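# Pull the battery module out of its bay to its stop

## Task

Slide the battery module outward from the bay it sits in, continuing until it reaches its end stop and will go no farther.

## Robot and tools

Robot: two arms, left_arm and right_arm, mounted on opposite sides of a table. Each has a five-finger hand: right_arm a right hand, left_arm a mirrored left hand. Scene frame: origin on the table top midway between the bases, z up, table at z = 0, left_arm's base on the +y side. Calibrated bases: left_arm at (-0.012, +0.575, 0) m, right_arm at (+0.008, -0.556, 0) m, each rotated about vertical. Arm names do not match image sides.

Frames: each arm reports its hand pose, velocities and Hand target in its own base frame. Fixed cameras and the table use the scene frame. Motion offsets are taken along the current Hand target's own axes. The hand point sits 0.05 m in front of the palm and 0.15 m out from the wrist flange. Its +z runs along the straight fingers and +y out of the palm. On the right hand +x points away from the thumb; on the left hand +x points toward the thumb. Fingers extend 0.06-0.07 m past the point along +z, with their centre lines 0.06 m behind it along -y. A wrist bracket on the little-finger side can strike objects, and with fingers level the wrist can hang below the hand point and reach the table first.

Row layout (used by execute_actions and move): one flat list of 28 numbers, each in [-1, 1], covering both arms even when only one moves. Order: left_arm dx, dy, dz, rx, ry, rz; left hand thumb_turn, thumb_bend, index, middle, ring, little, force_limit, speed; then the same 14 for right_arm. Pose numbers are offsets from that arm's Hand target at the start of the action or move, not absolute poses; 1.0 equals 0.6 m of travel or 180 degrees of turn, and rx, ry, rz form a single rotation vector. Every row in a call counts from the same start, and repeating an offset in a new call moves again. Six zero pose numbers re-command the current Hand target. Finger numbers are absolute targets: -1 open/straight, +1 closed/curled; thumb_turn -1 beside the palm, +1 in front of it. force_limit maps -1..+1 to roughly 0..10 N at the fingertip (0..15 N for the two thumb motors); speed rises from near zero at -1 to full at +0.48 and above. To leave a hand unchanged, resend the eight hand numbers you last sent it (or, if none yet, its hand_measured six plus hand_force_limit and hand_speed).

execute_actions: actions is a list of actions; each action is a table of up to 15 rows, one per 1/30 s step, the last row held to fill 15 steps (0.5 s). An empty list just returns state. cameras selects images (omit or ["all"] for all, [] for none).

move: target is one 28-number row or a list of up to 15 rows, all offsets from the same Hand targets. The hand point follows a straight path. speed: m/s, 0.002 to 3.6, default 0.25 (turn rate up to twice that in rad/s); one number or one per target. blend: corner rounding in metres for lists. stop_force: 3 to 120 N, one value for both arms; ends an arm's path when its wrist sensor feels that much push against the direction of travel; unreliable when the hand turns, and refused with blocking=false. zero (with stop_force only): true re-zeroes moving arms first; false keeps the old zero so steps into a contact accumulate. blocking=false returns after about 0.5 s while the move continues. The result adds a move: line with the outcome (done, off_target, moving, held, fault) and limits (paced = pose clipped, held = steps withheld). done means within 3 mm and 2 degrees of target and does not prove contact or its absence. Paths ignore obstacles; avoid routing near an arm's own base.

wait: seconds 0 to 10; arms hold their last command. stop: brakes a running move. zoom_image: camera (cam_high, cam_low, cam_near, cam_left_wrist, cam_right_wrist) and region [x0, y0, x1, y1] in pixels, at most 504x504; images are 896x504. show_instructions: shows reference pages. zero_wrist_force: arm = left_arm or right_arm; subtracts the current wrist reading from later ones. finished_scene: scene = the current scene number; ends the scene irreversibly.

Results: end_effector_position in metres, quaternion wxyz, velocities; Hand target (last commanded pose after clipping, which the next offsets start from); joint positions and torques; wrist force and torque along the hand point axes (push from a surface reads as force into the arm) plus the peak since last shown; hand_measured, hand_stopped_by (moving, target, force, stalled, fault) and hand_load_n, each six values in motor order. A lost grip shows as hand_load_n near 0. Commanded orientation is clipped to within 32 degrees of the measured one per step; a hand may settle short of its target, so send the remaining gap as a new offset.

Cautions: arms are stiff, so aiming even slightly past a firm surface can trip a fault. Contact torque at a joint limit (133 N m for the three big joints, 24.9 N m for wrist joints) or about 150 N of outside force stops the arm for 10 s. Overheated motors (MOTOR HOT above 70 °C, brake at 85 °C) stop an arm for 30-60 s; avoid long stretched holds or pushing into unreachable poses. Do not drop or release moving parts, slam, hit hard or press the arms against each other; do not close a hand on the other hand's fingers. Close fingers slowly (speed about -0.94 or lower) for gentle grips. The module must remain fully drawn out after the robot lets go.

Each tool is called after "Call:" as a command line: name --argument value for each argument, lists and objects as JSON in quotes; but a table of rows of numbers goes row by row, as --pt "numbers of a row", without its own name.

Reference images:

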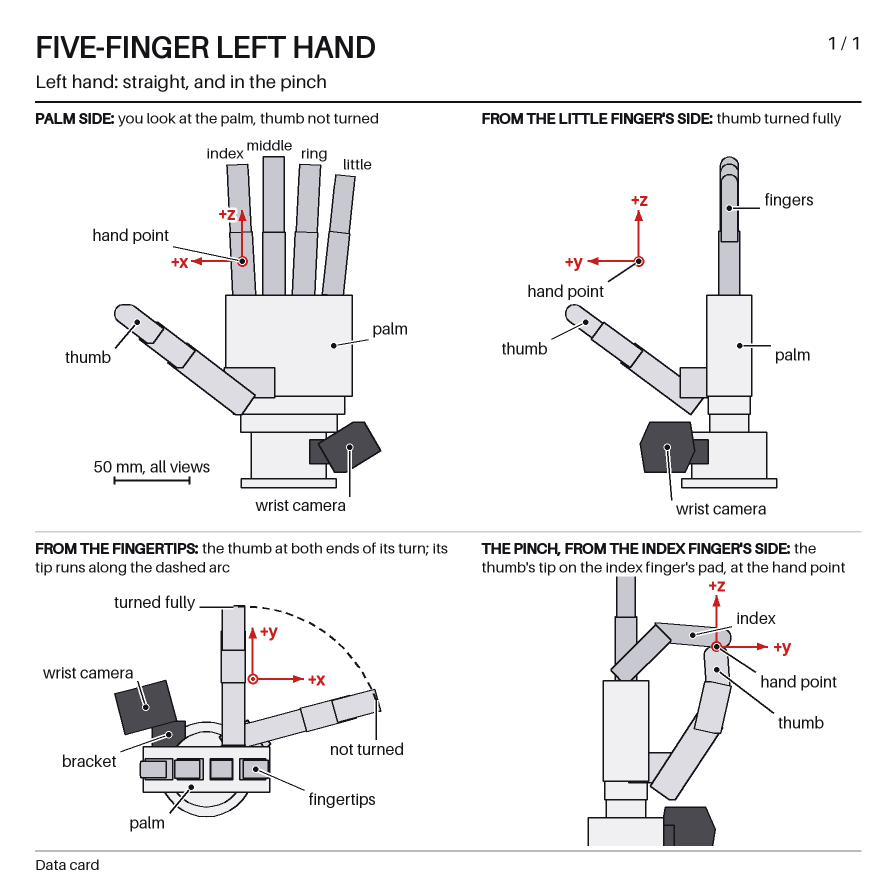

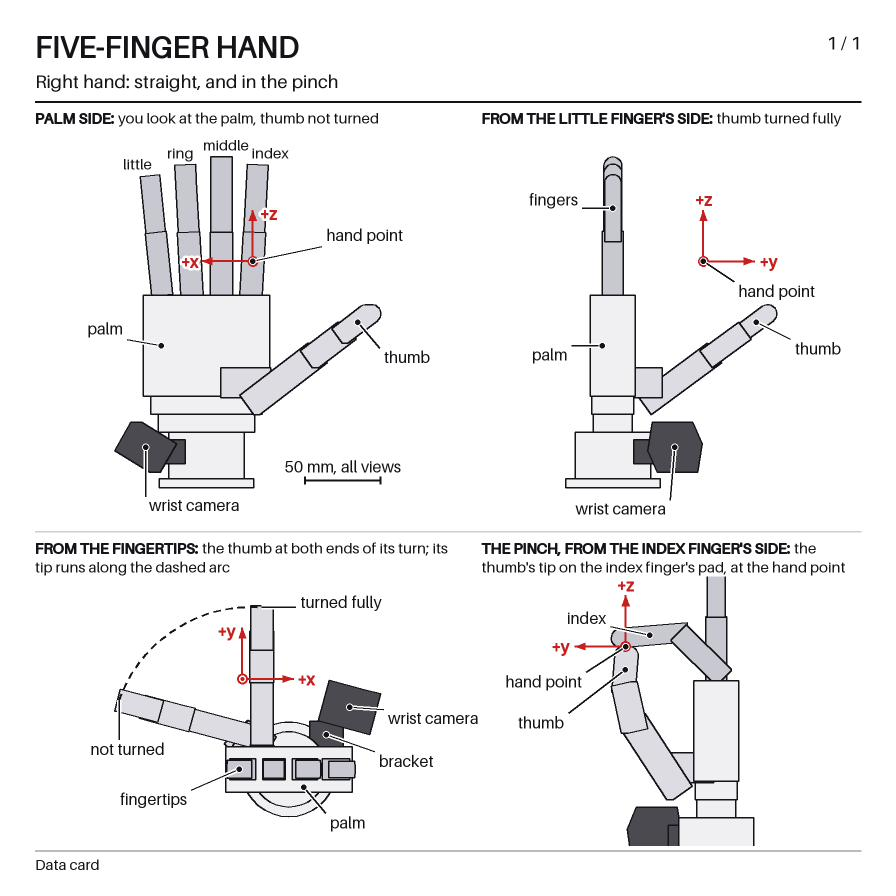

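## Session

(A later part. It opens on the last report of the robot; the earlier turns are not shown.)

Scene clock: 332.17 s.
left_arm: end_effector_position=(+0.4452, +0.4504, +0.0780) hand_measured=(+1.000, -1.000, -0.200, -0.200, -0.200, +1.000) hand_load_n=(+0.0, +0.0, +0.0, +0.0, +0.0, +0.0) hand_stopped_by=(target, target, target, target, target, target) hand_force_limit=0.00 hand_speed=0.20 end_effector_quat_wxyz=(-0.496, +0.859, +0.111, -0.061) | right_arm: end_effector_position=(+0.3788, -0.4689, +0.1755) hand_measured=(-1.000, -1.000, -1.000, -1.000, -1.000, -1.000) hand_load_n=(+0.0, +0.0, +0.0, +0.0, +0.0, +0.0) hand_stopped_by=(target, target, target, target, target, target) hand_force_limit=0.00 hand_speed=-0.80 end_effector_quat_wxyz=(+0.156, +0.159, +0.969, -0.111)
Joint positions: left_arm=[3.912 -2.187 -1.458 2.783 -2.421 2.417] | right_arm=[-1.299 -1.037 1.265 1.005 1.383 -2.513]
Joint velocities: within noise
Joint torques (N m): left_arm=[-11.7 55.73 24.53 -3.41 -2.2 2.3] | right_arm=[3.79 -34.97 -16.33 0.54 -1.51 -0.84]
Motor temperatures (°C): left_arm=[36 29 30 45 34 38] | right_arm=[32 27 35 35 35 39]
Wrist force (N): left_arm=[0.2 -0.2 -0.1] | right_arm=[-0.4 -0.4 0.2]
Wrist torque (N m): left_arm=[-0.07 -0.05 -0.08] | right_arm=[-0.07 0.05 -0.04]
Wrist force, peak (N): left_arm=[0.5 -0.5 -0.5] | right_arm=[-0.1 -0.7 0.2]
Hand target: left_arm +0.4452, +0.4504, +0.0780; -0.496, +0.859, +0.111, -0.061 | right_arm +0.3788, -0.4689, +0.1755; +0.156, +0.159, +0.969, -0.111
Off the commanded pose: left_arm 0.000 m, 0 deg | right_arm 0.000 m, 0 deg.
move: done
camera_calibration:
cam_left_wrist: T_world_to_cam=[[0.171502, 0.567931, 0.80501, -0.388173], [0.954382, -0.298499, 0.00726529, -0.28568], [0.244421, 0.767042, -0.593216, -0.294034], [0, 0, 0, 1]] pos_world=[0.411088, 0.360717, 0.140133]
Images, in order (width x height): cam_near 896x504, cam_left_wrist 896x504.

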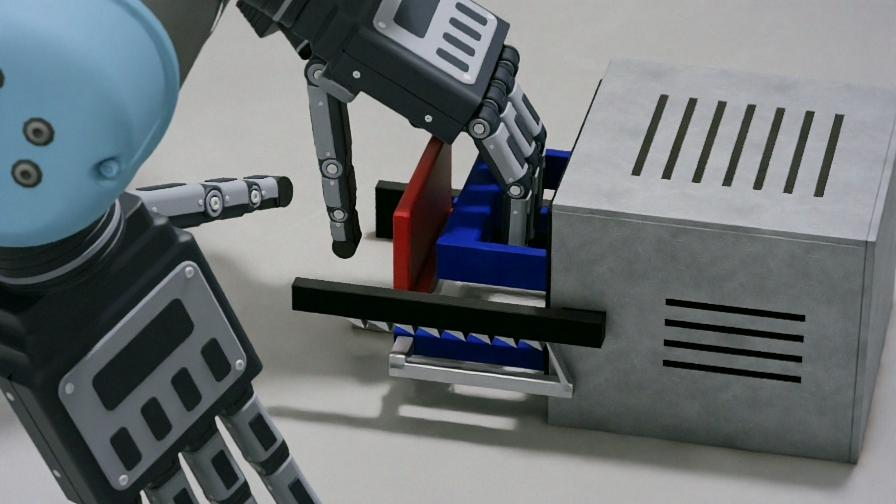

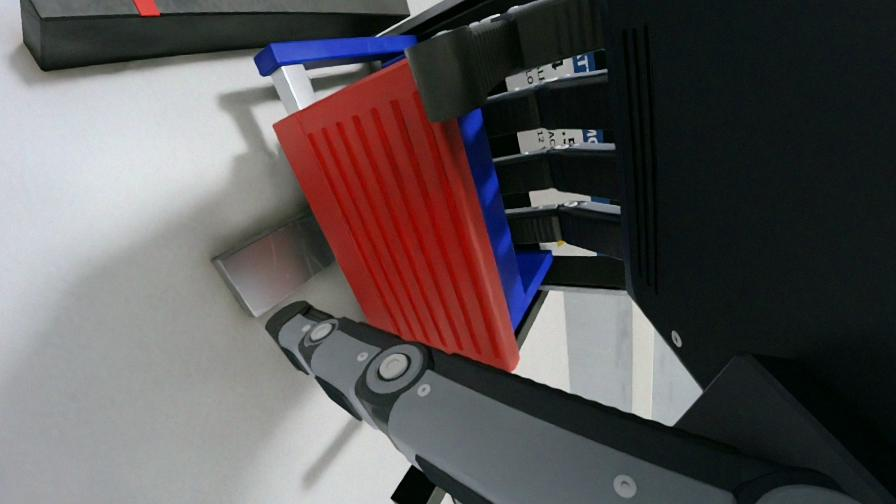

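Call:
move --pt "0 0 0 0 0 0 1 -1 0.3 0.3 0.3 1 -0.4 -0.6 0 0 0 0 0 0 -1 -1 -1 -1 -1 -1 0 -0.8" --pt "0 0 0 0 0 0 1 0.2 0.3 0.3 0.3 1 -0.2 -0.6 0 0 0 0 0 0 -1 -1 -1 -1 -1 -1 0 -0.8" --cameras '["cam_near","cam_left_wrist"]'

Call:
zoom_image --camera "cam_near" --region '[280, 60, 620, 400]'

Scene clock: 341.53 s.
left_arm: end_effector_position=(+0.4452, +0.4504, +0.0780) hand_measured=(+1.000, -0.512, -0.094, -0.096, -0.130, +1.000) hand_load_n=(+0.0, +6.5, +0.0, +5.5, +0.0, +0.0) hand_stopped_by=(target, force, force, force, force, target) hand_force_limit=-0.20 hand_speed=-0.60 end_effector_quat_wxyz=(-0.496, +0.859, +0.111, -0.061) | right_arm: end_effector_position=(+0.3788, -0.4689, +0.1755) hand_measured=(-1.000, -1.000, -1.000, -1.000, -1.000, -1.000) hand_load_n=(+0.0, +0.0, +0.0, +0.0, +0.0, +0.0) hand_stopped_by=(target, target, target, target, target, target) hand_force_limit=0.00 hand_speed=-0.80 end_effector_quat_wxyz=(+0.156, +0.159, +0.969, -0.111)
Joint positions: left_arm=[3.912 -2.187 -1.458 2.783 -2.421 2.417] | right_arm=[-1.299 -1.037 1.265 1.005 1.383 -2.513]
Joint velocities: within noise
Joint torques (N m): left_arm=[-4.15 55.54 16.73 -2.11 0.33 2.31] | right_arm=[3.91 -34.13 -15.7 0.55 -1.54 -0.96]
Motor temperatures (°C): left_arm=[36 29 30 45 34 38] | right_arm=[32 27 35 35 35 39]
Wrist force (N): left_arm=[-0.7 2.4 1.7] | right_arm=[0.0 -0.2 0.0]
Wrist torque (N m): left_arm=[-0.04 0.04 -0.07] | right_arm=[-0.04 0.00 -0.01]
Wrist force, peak (N): left_arm=[0.7 -2.1 12.2] | right_arm=[-0.2 -0.7 0.0]
Hand target: left_arm +0.4452, +0.4504, +0.0780; -0.496, +0.859, +0.111, -0.061 | right_arm +0.3788, -0.4689, +0.1755; +0.156, +0.159, +0.969, -0.111
Off the commanded pose: left_arm 0.000 m, 0 deg | right_arm 0.000 m, 0 deg.
move: done
camera_calibration:
cam_left_wrist: T_world_to_cam=[[0.171519, 0.56798, 0.804972, -0.388192], [0.954359, -0.298572, 0.00731955, -0.285652], [0.244499, 0.766977, -0.593267, -0.294036], [0, 0, 0, 1]] pos_world=[0.411088, 0.360716, 0.140133]
Images, in order (width x height): cam_near 896x504, cam_left_wrist 896x504.

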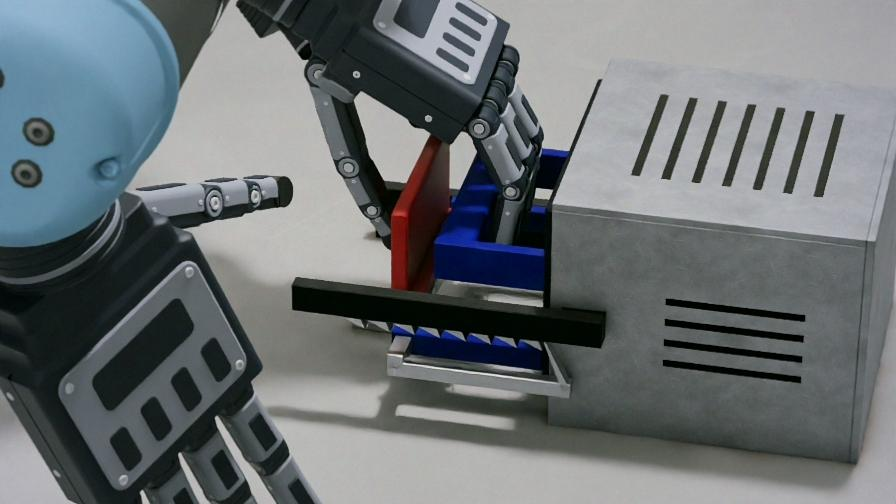

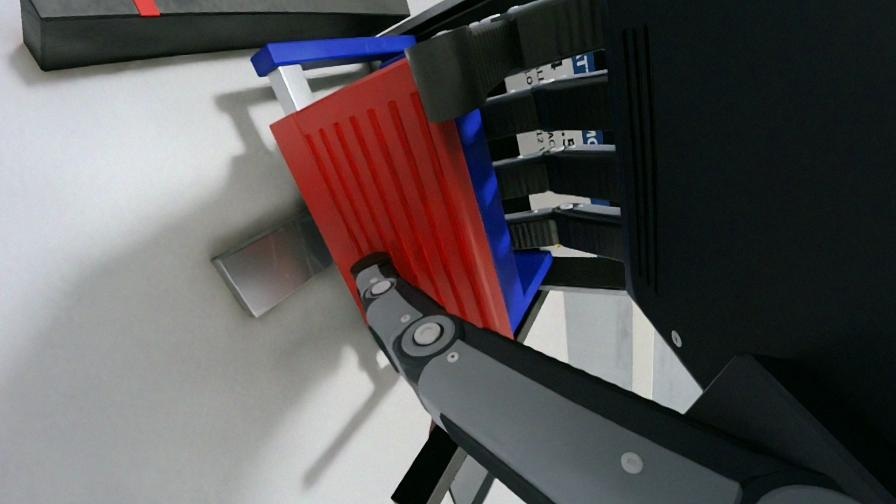

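Scaled by 1.482 from the camera's 896x504 image, which has a finer 1280x720 frame.

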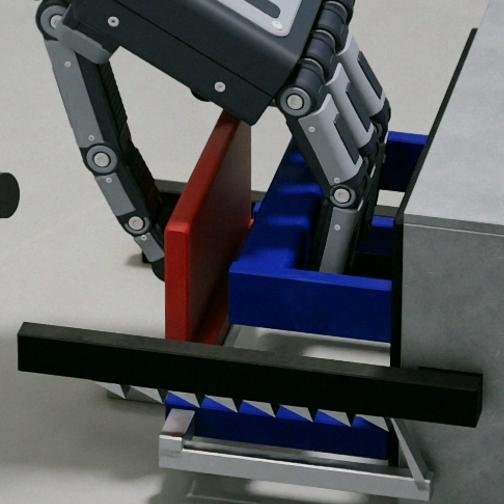

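Call:
move --target '[0,0,0,0,0,0,1,0.3,0.3,0.3,0.3,1,0.5,-0.7,0,0,0,0,0,0,-1,-1,-1,-1,-1,-1,0,-0.8]' --cameras '["cam_near","cam_left_wrist"]'

Call:
zoom_image --camera "cam_near" --region '[280, 60, 620, 400]'

Scene clock: 350.10 s.
left_arm: end_effector_position=(+0.4452, +0.4504, +0.0780) hand_measured=(+1.000, -0.492, -0.094, -0.098, -0.130, +1.000) hand_load_n=(+0.5, +13.5, +1.0, +6.5, +0.0, +0.0) hand_stopped_by=(target, force, force, force, force, target) hand_force_limit=0.50 hand_speed=-0.70 end_effector_quat_wxyz=(-0.496, +0.859, +0.111, -0.061) | right_arm: end_effector_position=(+0.3788, -0.4689, +0.1755) hand_measured=(-1.000, -1.000, -1.000, -1.000, -1.000, -1.000) hand_load_n=(+0.0, +0.0, +0.0, +0.0, +0.0, +0.0) hand_stopped_by=(target, target, target, target, target, target) hand_force_limit=0.00 hand_speed=-0.80 end_effector_quat_wxyz=(+0.156, +0.159, +0.969, -0.111)
Joint positions: left_arm=[3.912 -2.187 -1.458 2.783 -2.421 2.417] | right_arm=[-1.299 -1.037 1.265 1.005 1.383 -2.513]
Joint velocities: within noise
Joint torques (N m): left_arm=[0.71 55.19 13.7 -1.19 -3.01 2.32] | right_arm=[4.53 -34.45 -15.62 0.53 -1.52 -0.92]
Motor temperatures (°C): left_arm=[36 29 30 45 33 38] | right_arm=[32 27 35 35 35 39]
Wrist force (N): left_arm=[-1.1 4.5 -1.3] | right_arm=[0.0 -0.2 0.4]
Wrist torque (N m): left_arm=[0.00 0.01 -0.08] | right_arm=[-0.06 -0.01 -0.01]
Wrist force, peak (N): left_arm=[-1.5 5.5 -1.5] | right_arm=[-0.4 -0.6 0.3]
Hand target: left_arm +0.4452, +0.4504, +0.0780; -0.496, +0.859, +0.111, -0.061 | right_arm +0.3788, -0.4689, +0.1755; +0.156, +0.159, +0.969, -0.111
Off the commanded pose: left_arm 0.000 m, 0 deg | right_arm 0.000 m, 0 deg.
move: done
camera_calibration:
cam_left_wrist: T_world_to_cam=[[0.171522, 0.567993, 0.804962, -0.38814], [0.954383, -0.298498, 0.0072638, -0.28571], [0.244406, 0.766996, -0.593282, -0.293925], [0, 0, 0, 1]] pos_world=[0.411088, 0.360617, 0.140133]
Images, in order (width x height): cam_near 896x504, cam_left_wrist 896x504.

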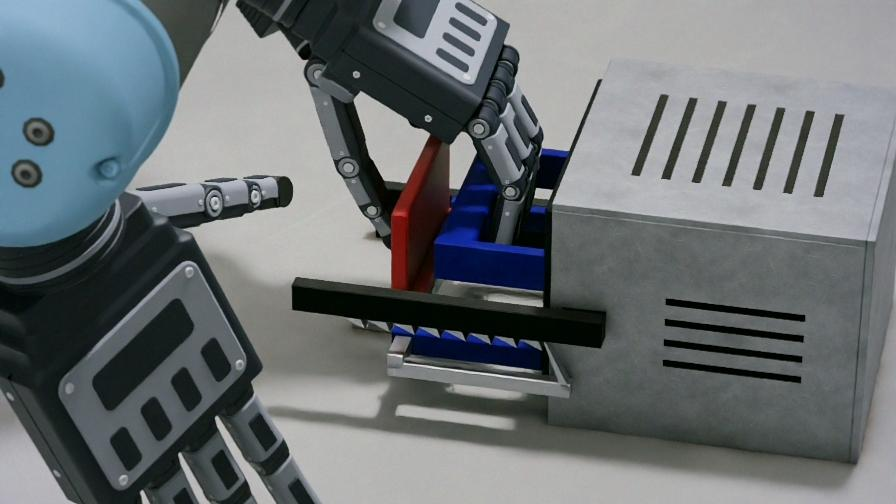

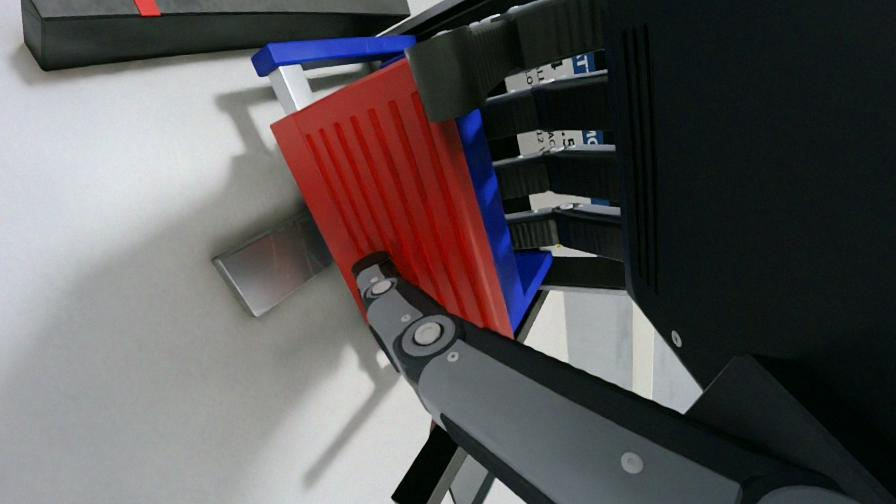

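Scaled by 1.482 from the camera's 896x504 image, which has a finer 1280x720 frame.

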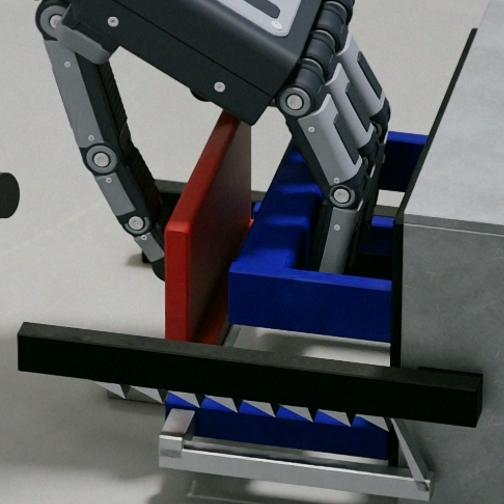

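Call:
zoom_image --camera "cam_near" --region '[340, 250, 600, 410]'

Call:
zoom_image --camera "cam_left_wrist" --region '[200, 20, 560, 370]'

Call:
execute_actions --actions '[]' --cameras '["cam_right_wrist","cam_low"]'

Call:
zoom_image --camera "cam_right_wrist" --region '[420, 270, 600, 400]'

Call:
zoom_image --camera "cam_low" --region '[530, 240, 630, 310]'

Scaled by 1.938 from the camera's 896x504 image, which has a finer 1280x720 frame.

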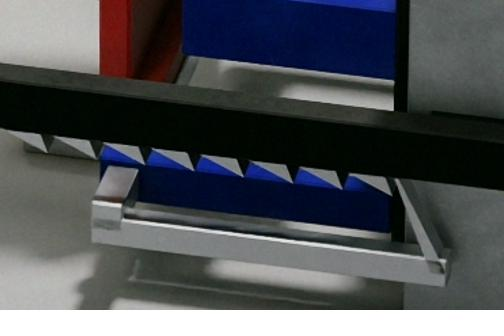

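Scaled by 1.400 from the camera's 896x504 image, which has a finer 1280x720 frame.

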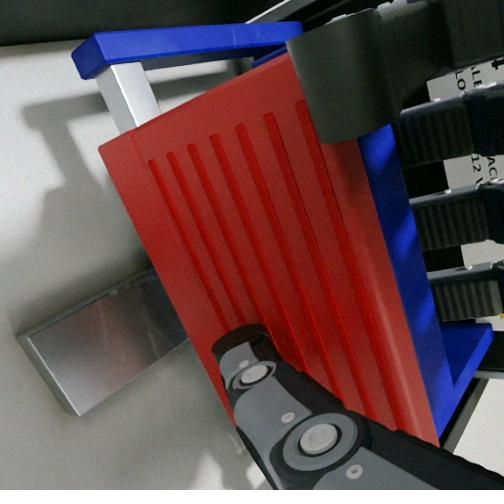

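Scene clock: 374.33 s.
left_arm: end_effector_position=(+0.4452, +0.4504, +0.0780) hand_measured=(+1.000, -0.492, -0.094, -0.098, -0.130, +1.000) hand_load_n=(+0.0, +14.0, +1.0, +6.5, -0.5, +0.0) hand_stopped_by=(target, force, force, force, force, target) hand_force_limit=0.50 hand_speed=-0.70 end_effector_quat_wxyz=(-0.496, +0.859, +0.111, -0.061) | right_arm: end_effector_position=(+0.3788, -0.4689, +0.1755) hand_measured=(-1.000, -1.000, -1.000, -1.000, -1.000, -1.000) hand_load_n=(+0.0, +0.0, +0.0, +0.0, +0.0, +0.0) hand_stopped_by=(target, target, target, target, target, target) hand_force_limit=0.00 hand_speed=-0.80 end_effector_quat_wxyz=(+0.156, +0.159, +0.969, -0.111)
Joint positions: left_arm=[3.912 -2.187 -1.458 2.783 -2.421 2.417] | right_arm=[-1.299 -1.037 1.265 1.005 1.383 -2.513]
Joint velocities: within noise
Joint torques (N m): left_arm=[6.18 54.62 24.53 -0.45 -2.98 2.25] | right_arm=[4.72 -34.1 -15.28 0.61 -1.57 -1.08]
Motor temperatures (°C): left_arm=[36 30 30 45 33 38] | right_arm=[32 27 35 35 35 39]
Wrist force (N): left_arm=[-1.0 4.6 -1.3] | right_arm=[-0.1 -0.1 0.2]
Wrist torque (N m): left_arm=[0.02 -0.01 -0.08] | right_arm=[-0.02 0.02 -0.01]
Wrist force, peak (N): left_arm=[-1.1 4.7 -1.4] | right_arm=[-0.1 -0.6 -0.2]
Hand target: left_arm +0.4452, +0.4504, +0.0780; -0.496, +0.859, +0.111, -0.061 | right_arm +0.3788, -0.4689, +0.1755; +0.156, +0.159, +0.969, -0.111
Off the commanded pose: left_arm 0.000 m, 0 deg | right_arm 0.000 m, 0 deg.
Images, in order (width x height): cam_low 896x504, cam_right_wrist 896x504.

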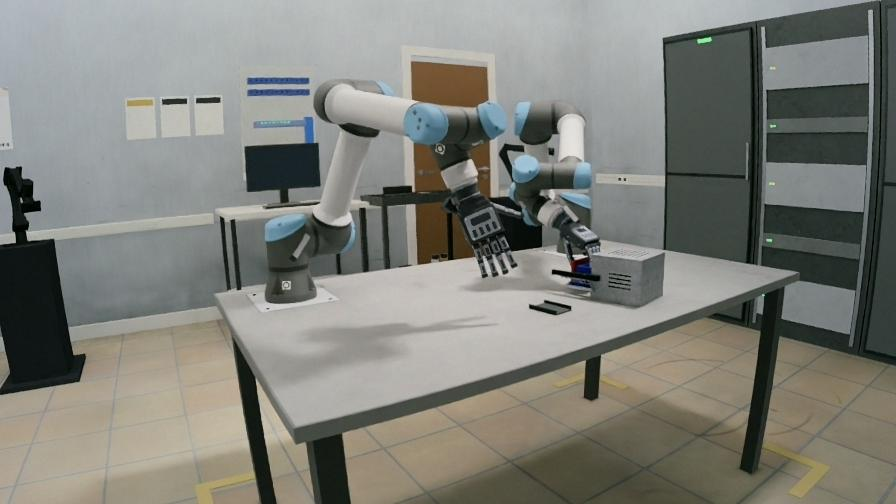

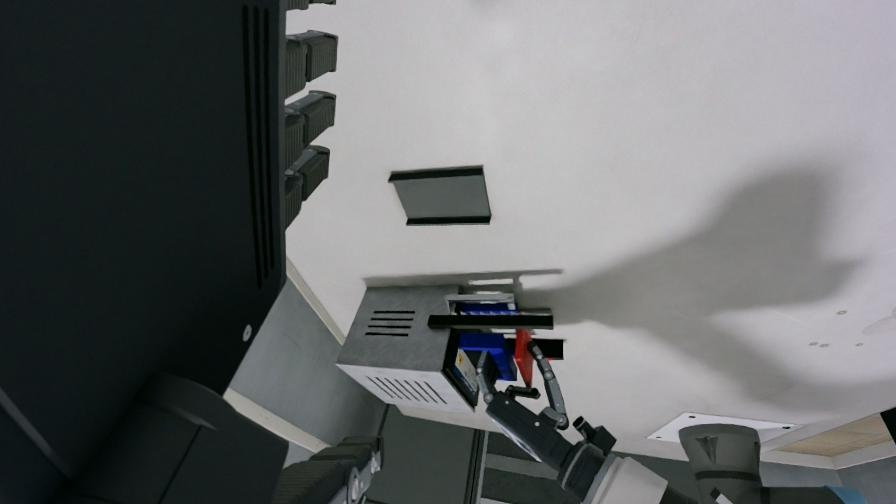

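Scaled by 2.800 from the camera's 896x504 image, which has a finer 1280x720 frame.

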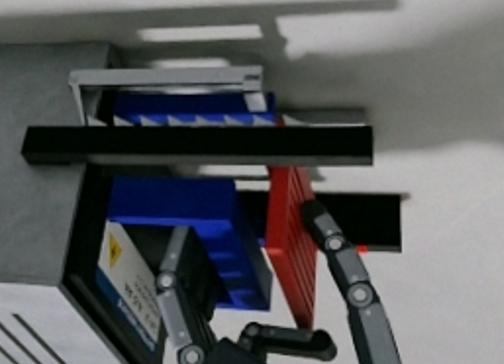

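Scaled by 5.040 from the camera's 896x504 image, which has a finer 1280x720 frame.

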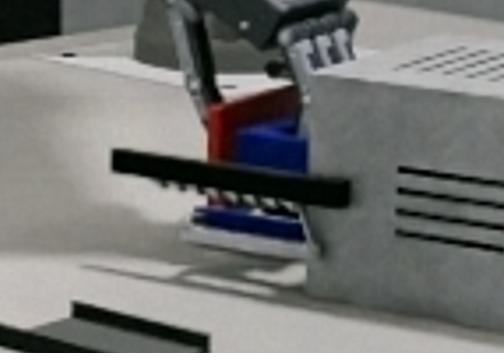

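Call:
move --pt "0 0 0 0 0 0 1 -1 -0.4 -0.4 -0.4 1 0.5 -0.3 0 0 0 0 0 0 -1 -1 -1 -1 -1 -1 0 -0.8" --pt "0 0.0042 -0.0207 0 0 0 1 -1 -0.4 -0.4 -0.4 1 0.5 -0.3 0 0 0 0 0 0 -1 -1 -1 -1 -1 -1 0 -0.8" --pt "0 0.0042 -0.0207 0 0 0 1 -1 0.2 0.2 0.2 1 -0.2 -0.6 0 0 0 0 0 0 -1 -1 -1 -1 -1 -1 0 -0.8" --pt "0 0.0042 -0.0207 0 0 0 1 0.5 0.2 0.2 0.2 1 0.2 -0.6 0 0 0 0 0 0 -1 -1 -1 -1 -1 -1 0 -0.8" --cameras '["cam_near","cam_left_wrist"]' --speed 0.08

Call:
zoom_image --camera "cam_near" --region '[280, 60, 620, 400]'

Scene clock: 418.03 s.
left_arm: end_effector_position=(+0.4482, +0.4388, +0.0820) hand_measured=(+1.000, -0.286, -0.222, -0.258, -0.294, +1.000) hand_load_n=(+0.0, +11.0, +9.0, +0.0, +0.0, +0.0) hand_stopped_by=(target, force, force, force, force, target) hand_force_limit=0.20 hand_speed=-0.60 end_effector_quat_wxyz=(-0.496, +0.859, +0.111, -0.061) | right_arm: end_effector_position=(+0.3788, -0.4689, +0.1755) hand_measured=(-1.000, -1.000, -1.000, -1.000, -1.000, -1.000) hand_load_n=(+0.0, -0.5, +0.0, +0.0, +0.0, +0.0) hand_stopped_by=(target, target, target, target, target, target) hand_force_limit=0.00 hand_speed=-0.80 end_effector_quat_wxyz=(+0.156, +0.159, +0.969, -0.111)
Joint positions: left_arm=[3.892 -2.18 -1.462 2.762 -2.434 2.393] | right_arm=[-1.299 -1.037 1.265 1.005 1.383 -2.513]
Joint velocities: within noise
Joint torques (N m): left_arm=[-2.17 34.3 17.39 -2.4 0.59 2.65] | right_arm=[5.66 -34.87 -14.81 0.66 -1.46 -1.09]
Motor temperatures (°C): left_arm=[36 30 30 45 33 38] | right_arm=[32 27 35 35 35 39]
Wrist force (N): left_arm=[-0.7 -2.7 -0.8] | right_arm=[0.1 -0.1 -0.1]
Wrist torque (N m): left_arm=[0.10 -0.17 -0.17] | right_arm=[-0.02 -0.01 -0.01]
Wrist force, peak (N): left_arm=[1.6 -7.2 11.2] | right_arm=[-0.6 -0.5 -0.1]
Hand target: left_arm +0.4482, +0.4388, +0.0820; -0.496, +0.859, +0.111, -0.061 | right_arm +0.3788, -0.4689, +0.1755; +0.156, +0.159, +0.969, -0.111
Off the commanded pose: left_arm 0.000 m, 0 deg | right_arm 0.000 m, 0 deg.
move: done
camera_calibration:
cam_left_wrist: T_world_to_cam=[[0.171537, 0.568036, 0.804929, -0.385302], [0.954375, -0.298522, 0.00728124, -0.292056], [0.244425, 0.766955, -0.593326, -0.283376], [0, 0, 0, 1]] pos_world=[0.414088, 0.349017, 0.144133]
Images, in order (width x height): cam_near 896x504, cam_left_wrist 896x504.

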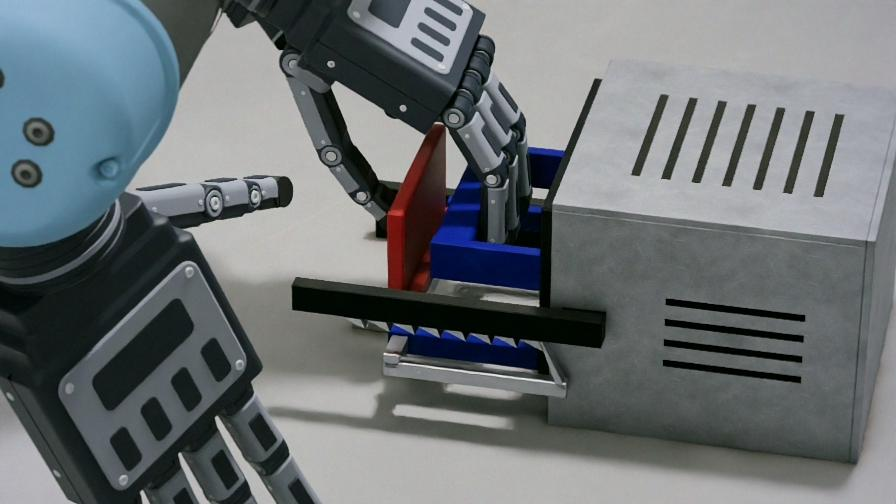

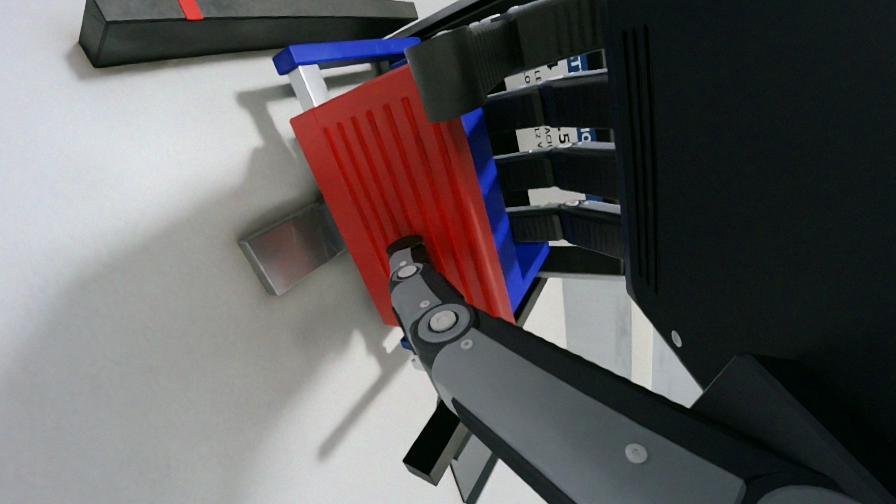

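Scaled by 1.482 from the camera's 896x504 image, which has a finer 1280x720 frame.

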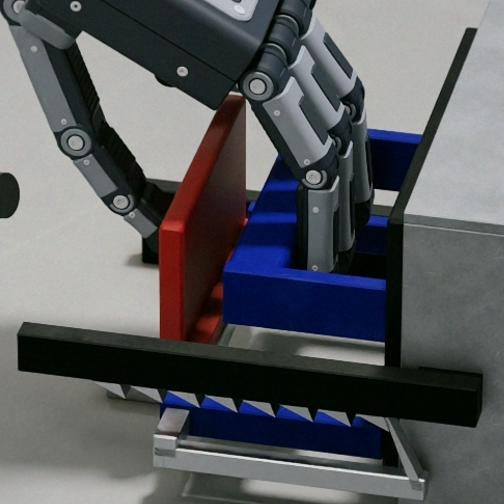

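Call:
move --target '[0,0,0,0,0,0,1,0.6,0.2,0.2,0.2,1,0.9,-0.6,0,0,0,0,0,0,-1,-1,-1,-1,-1,-1,0,-0.8]' --cameras '["cam_near"]'

Call:
zoom_image --camera "cam_near" --region '[280, 60, 620, 400]'

Scene clock: 429.13 s.
left_arm: end_effector_position=(+0.4482, +0.4388, +0.0820) hand_measured=(+1.000, -0.278, -0.222, -0.258, -0.294, +1.000) hand_load_n=(+0.0, +14.0, +9.5, +0.0, +0.0, +0.5) hand_stopped_by=(target, force, force, force, force, target) hand_force_limit=0.90 hand_speed=-0.60 end_effector_quat_wxyz=(-0.496, +0.859, +0.111, -0.061) | right_arm: end_effector_position=(+0.3788, -0.4689, +0.1755) hand_measured=(-1.000, -1.000, -1.000, -1.000, -1.000, -1.000) hand_load_n=(+0.0, +0.0, +0.0, +0.0, +0.0, +0.0) hand_stopped_by=(target, target, target, target, target, target) hand_force_limit=0.00 hand_speed=-0.80 end_effector_quat_wxyz=(+0.156, +0.159, +0.969, -0.111)
Joint positions: left_arm=[3.892 -2.18 -1.462 2.762 -2.434 2.393] | right_arm=[-1.299 -1.037 1.265 1.005 1.383 -2.513]
Joint velocities: within noise
Joint torques (N m): left_arm=[-11.1 52.51 10.39 0.65 -2.03 2.53] | right_arm=[6.39 -34.29 -14.3 0.64 -1.48 -1.19]
Motor temperatures (°C): left_arm=[36 30 30 45 33 38] | right_arm=[32 27 35 35 35 39]
Wrist force (N): left_arm=[-1.5 -1.6 -2.1] | right_arm=[-0.2 -0.1 0.1]
Wrist torque (N m): left_arm=[0.10 -0.20 -0.21] | right_arm=[-0.02 0.02 -0.01]
Wrist force, peak (N): left_arm=[-0.6 -3.1 -1.0] | right_arm=[-0.3 -0.5 0.3]
Hand target: left_arm +0.4482, +0.4388, +0.0820; -0.496, +0.859, +0.111, -0.061 | right_arm +0.3788, -0.4689, +0.1755; +0.156, +0.159, +0.969, -0.111
Off the commanded pose: left_arm 0.000 m, 0 deg | right_arm 0.000 m, 0 deg.
move: done
Images, in order (width x height): cam_near 896x504.

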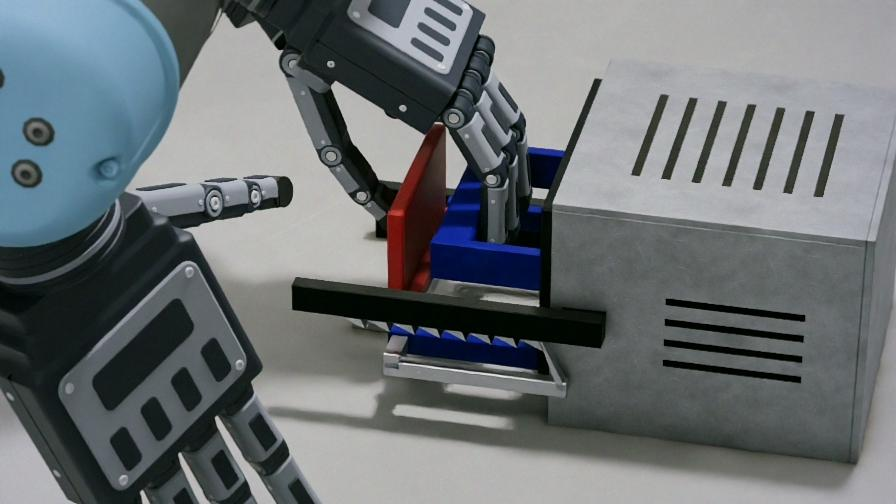

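Scaled by 1.482 from the camera's 896x504 image, which has a finer 1280x720 frame.

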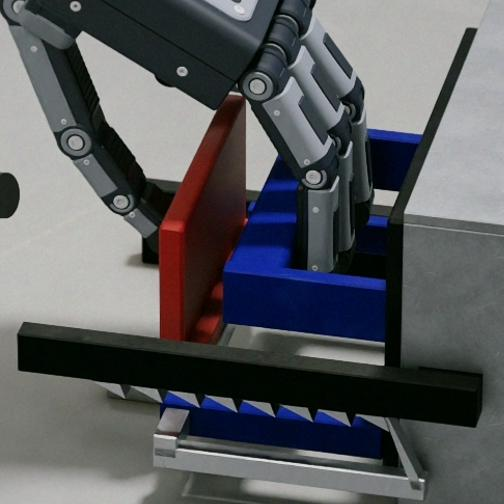

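Call:
move --target '[0,0.0166,-0.0288,0,0,0,1,0.6,0.2,0.2,0.2,1,0.9,-0.6,0,0,0,0,0,0,-1,-1,-1,-1,-1,-1,0,-0.8]' --cameras '["cam_near"]' --speed 0.03 --stop_force 15

Call:
zoom_image --camera "cam_near" --region '[280, 60, 620, 400]'

Scene clock: 438.63 s.
left_arm: end_effector_position=(+0.4484, +0.4380, +0.0820) hand_measured=(+1.000, -0.276, -0.224, -0.260, -0.294, +1.000) hand_load_n=(+0.0, +7.5, +15.5, +3.0, +0.0, +0.0) hand_stopped_by=(target, force, force, force, force, target) hand_force_limit=0.90 hand_speed=-0.60 end_effector_quat_wxyz=(-0.496, +0.859, +0.111, -0.061) | right_arm: end_effector_position=(+0.3788, -0.4689, +0.1755) hand_measured=(-1.000, -1.000, -1.000, -1.000, -1.000, -1.000) hand_load_n=(+0.0, +0.0, +0.0, +0.0, +0.0, +0.0) hand_stopped_by=(target, target, target, target, target, target) hand_force_limit=0.00 hand_speed=-0.80 end_effector_quat_wxyz=(+0.156, +0.159, +0.969, -0.111)
Joint positions: left_arm=[3.89 -2.18 -1.463 2.761 -2.435 2.392] | right_arm=[-1.299 -1.037 1.265 1.005 1.383 -2.513]
Joint velocities: within noise
Joint torques (N m): left_arm=[5.77 33.87 23.27 -0.17 -1.88 -2.07] | right_arm=[6.37 -34.57 -13.8 0.56 -1.51 -1.33]
Motor temperatures (°C): left_arm=[36 30 30 45 33 38] | right_arm=[32 27 35 35 35 39]
Wrist force (N): left_arm=[0.8 -5.0 8.7] | right_arm=[0.1 -0.4 -0.1]
Wrist torque (N m): left_arm=[-0.39 -0.10 -0.08] | right_arm=[-0.06 -0.01 -0.02]
Wrist force, peak (N): left_arm=[5.7 -8.9 35.4] | right_arm=[0.2 -0.6 0.4]
Hand target: left_arm +0.4484, +0.4380, +0.0820; -0.496, +0.859, +0.111, -0.061 (not the last commanded pose) | right_arm +0.3788, -0.4689, +0.1755; +0.156, +0.159, +0.969, -0.111
Off the commanded pose: left_arm 0.019 m, 0 deg | right_arm 0.000 m, 0 deg.
move: contact (left_arm)
Images, in order (width x height): cam_near 896x504.

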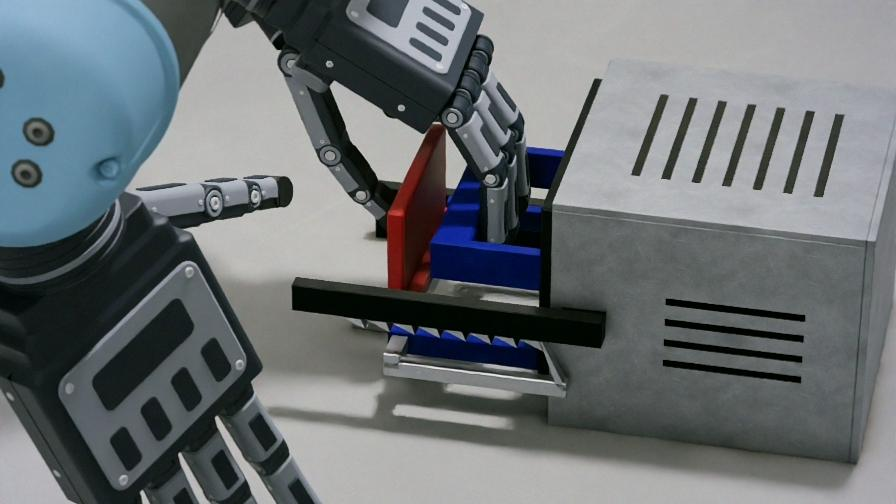

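Scaled by 1.482 from the camera's 896x504 image, which has a finer 1280x720 frame.

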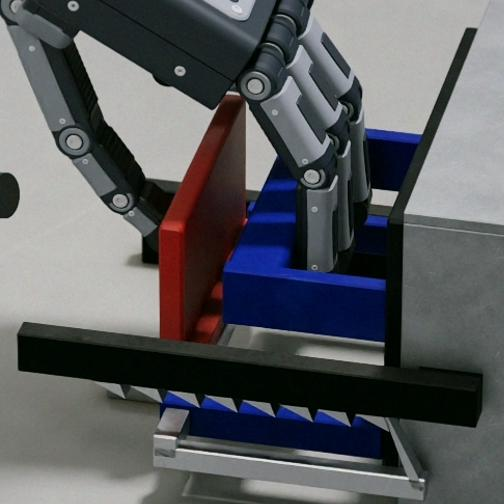

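Call:
move --pt "0 0 0 0 0 0 1 -1 -0.4 -0.4 -0.4 1 0.9 -0.3 0 0 0 0 0 0 -1 -1 -1 -1 -1 -1 0 -0.8" --pt "0 -0.001 -0.0083 -0.111 0 0 1 -1 -0.4 -0.4 -0.4 1 0.9 -0.3 0 0 0 0 0 0 -1 -1 -1 -1 -1 -1 0 -0.8" --cameras '["cam_near","cam_left_wrist"]' --speed 0.15

Call:
zoom_image --camera "cam_near" --region '[280, 60, 620, 400]'

Scene clock: 474.77 s.
left_arm: end_effector_position=(+0.4493, +0.4342, +0.0850) hand_measured=(+1.000, -1.000, -0.400, -0.400, -0.402, +1.000) hand_load_n=(+0.0, +0.0, +0.0, +6.0, +14.5, +0.0) hand_stopped_by=(target, target, target, target, target, target) hand_force_limit=0.90 hand_speed=-0.30 end_effector_quat_wxyz=(-0.339, +0.932, +0.120, -0.041) | right_arm: end_effector_position=(+0.3788, -0.4689, +0.1755) hand_measured=(-1.000, -1.000, -1.000, -1.000, -1.000, -1.000) hand_load_n=(+0.0, +0.0, +0.0, +0.5, +0.0, +0.0) hand_stopped_by=(target, target, target, target, target, target) hand_force_limit=0.00 hand_speed=-0.80 end_effector_quat_wxyz=(+0.156, +0.159, +0.969, -0.111)
Joint positions: left_arm=[4.002 -2.216 -1.3 2.394 -2.125 2.305] | right_arm=[-1.299 -1.037 1.265 1.005 1.383 -2.513]
Joint velocities: within noise
Joint torques (N m): left_arm=[-24.78 53.31 1.57 -4.32 3.23 1.95] | right_arm=[7.16 -34.5 -13.64 0.59 -1.51 -1.37]
Motor temperatures (°C): left_arm=[36 30 30 45 33 38] | right_arm=[32 27 35 35 35 39]
Wrist force (N): left_arm=[1.1 -21.5 9.0] | right_arm=[0.0 -0.3 0.0]
Wrist torque (N m): left_arm=[0.42 0.40 0.84] | right_arm=[-0.05 -0.01 -0.01]
Wrist force, peak (N): left_arm=[0.8 -22.6 9.1] | right_arm=[-0.5 -0.5 0.1]
Hand target: left_arm +0.4494, +0.4341, +0.0850; -0.339, +0.932, +0.120, -0.041 | right_arm +0.3788, -0.4689, +0.1755; +0.156, +0.159, +0.969, -0.111
Off the commanded pose: left_arm 0.000 m, 0 deg | right_arm 0.000 m, 0 deg.
move: done
camera_calibration:
cam_left_wrist: T_world_to_cam=[[0.110948, 0.804352, 0.583703, -0.44187], [0.94545, -0.266436, 0.187445, -0.319764], [0.306291, 0.531065, -0.790035, -0.187021], [0, 0, 0, 1]] pos_world=[0.408629, 0.369543, 0.170106]
Images, in order (width x height): cam_near 896x504, cam_left_wrist 896x504.

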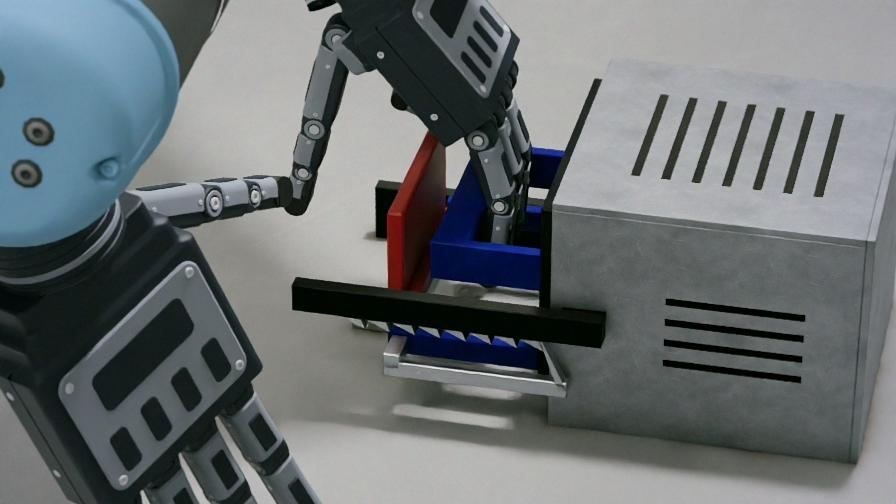

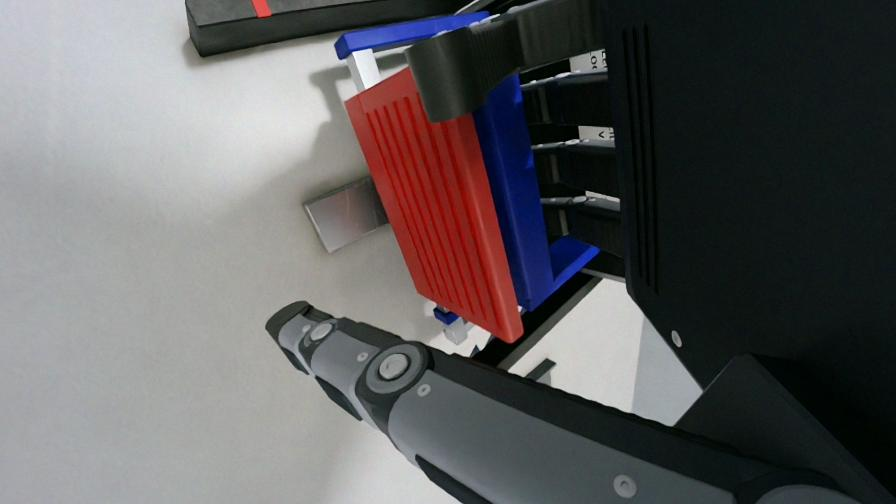

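Scaled by 1.482 from the camera's 896x504 image, which has a finer 1280x720 frame.

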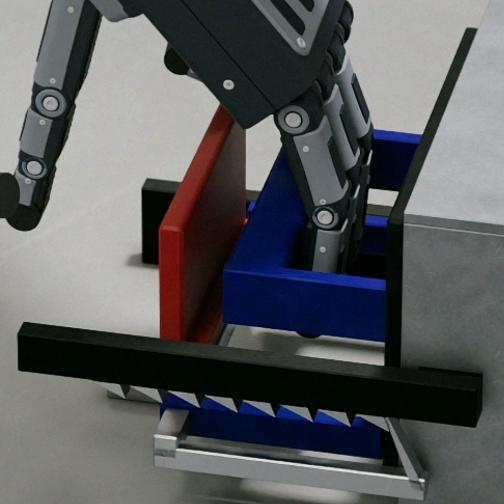

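Call:
move --pt "0 -0.0183 -0.0063 0 0 0 1 -1 -0.4 -0.4 -0.4 1 0.9 -0.3 0 0 0 0 0 0 -1 -1 -1 -1 -1 -1 0 -0.8" --pt "0 -0.0183 -0.0063 0 0 0 1 -1 0.2 0.2 0.2 1 -0.4 -0.7 0 0 0 0 0 0 -1 -1 -1 -1 -1 -1 0 -0.8" --pt "0 -0.0183 -0.0063 0 0 0 1 0.6 0.2 0.2 0.2 1 0.2 -0.6 0 0 0 0 0 0 -1 -1 -1 -1 -1 -1 0 -0.8" --cameras '["cam_near","cam_left_wrist"]' --speed 0.1

Call:
zoom_image --camera "cam_near" --region '[280, 60, 620, 400]'

Scene clock: 493.00 s.
left_arm: end_effector_position=(+0.4479, +0.4398, +0.0950) hand_measured=(+1.000, -0.228, -0.322, -0.328, -0.350, +1.000) hand_load_n=(+0.0, +8.0, +9.0, +14.5, +7.0, +0.0) hand_stopped_by=(target, force, force, force, force, target) hand_force_limit=0.20 hand_speed=-0.60 end_effector_quat_wxyz=(-0.339, +0.932, +0.119, -0.041) | right_arm: end_effector_position=(+0.3788, -0.4689, +0.1755) hand_measured=(-1.000, -1.000, -1.000, -1.000, -1.000, -1.000) hand_load_n=(+0.0, +0.0, +0.0, +0.0, +0.0, +0.0) hand_stopped_by=(target, target, target, target, target, target) hand_force_limit=0.00 hand_speed=-0.80 end_effector_quat_wxyz=(+0.156, +0.159, +0.969, -0.111)
Joint positions: left_arm=[4.011 -2.211 -1.28 2.374 -2.12 2.315] | right_arm=[-1.299 -1.037 1.265 1.005 1.383 -2.513]
Joint velocities: within noise
Joint torques (N m): left_arm=[-21.56 40.58 7.49 -6.91 3.23 -1.47] | right_arm=[8.32 -34.65 -12.87 0.67 -1.46 -1.46]
Motor temperatures (°C): left_arm=[36 30 30 45 33 38] | right_arm=[32 27 35 35 35 39]
Wrist force (N): left_arm=[1.8 -11.0 16.7] | right_arm=[0.1 -0.2 0.5]
Wrist torque (N m): left_arm=[0.40 0.42 0.29] | right_arm=[-0.07 -0.03 -0.01]
Wrist force, peak (N): left_arm=[0.4 -21.8 11.9] | right_arm=[-0.4 -0.6 0.3]
Hand target: left_arm +0.4479, +0.4399, +0.0950; -0.339, +0.932, +0.120, -0.041 | right_arm +0.3788, -0.4689, +0.1755; +0.156, +0.159, +0.969, -0.111
Off the commanded pose: left_arm 0.000 m, 0 deg | right_arm 0.000 m, 0 deg.
move: done
camera_calibration:
cam_left_wrist: T_world_to_cam=[[0.111284, 0.804426, 0.583536, -0.45226], [0.945345, -0.266782, 0.187485, -0.318536], [0.306495, 0.530779, -0.790149, -0.181643], [0, 0, 0, 1]] pos_world=[0.407129, 0.375242, 0.180106]
Images, in order (width x height): cam_near 896x504, cam_left_wrist 896x504.

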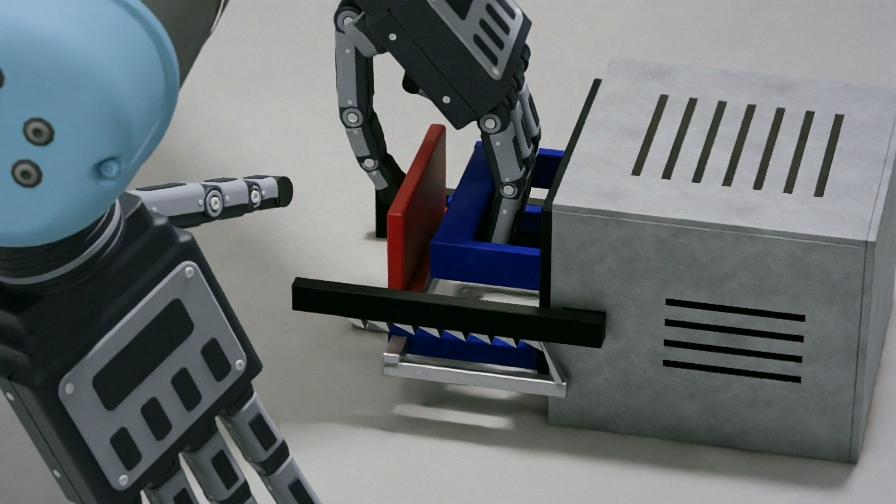

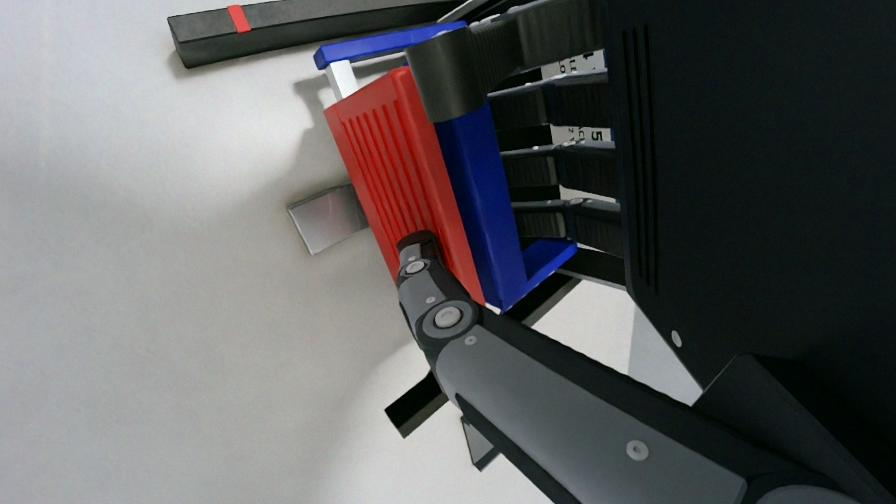

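Scaled by 1.482 from the camera's 896x504 image, which has a finer 1280x720 frame.

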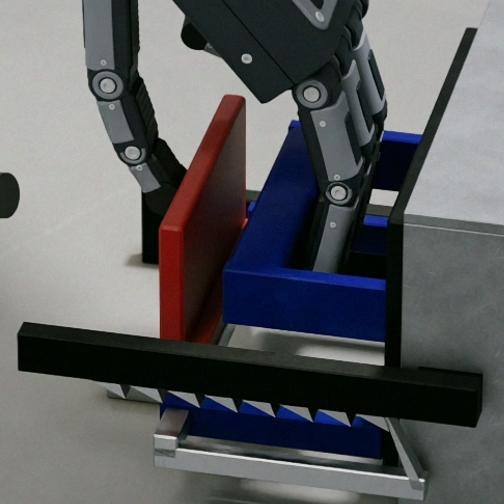

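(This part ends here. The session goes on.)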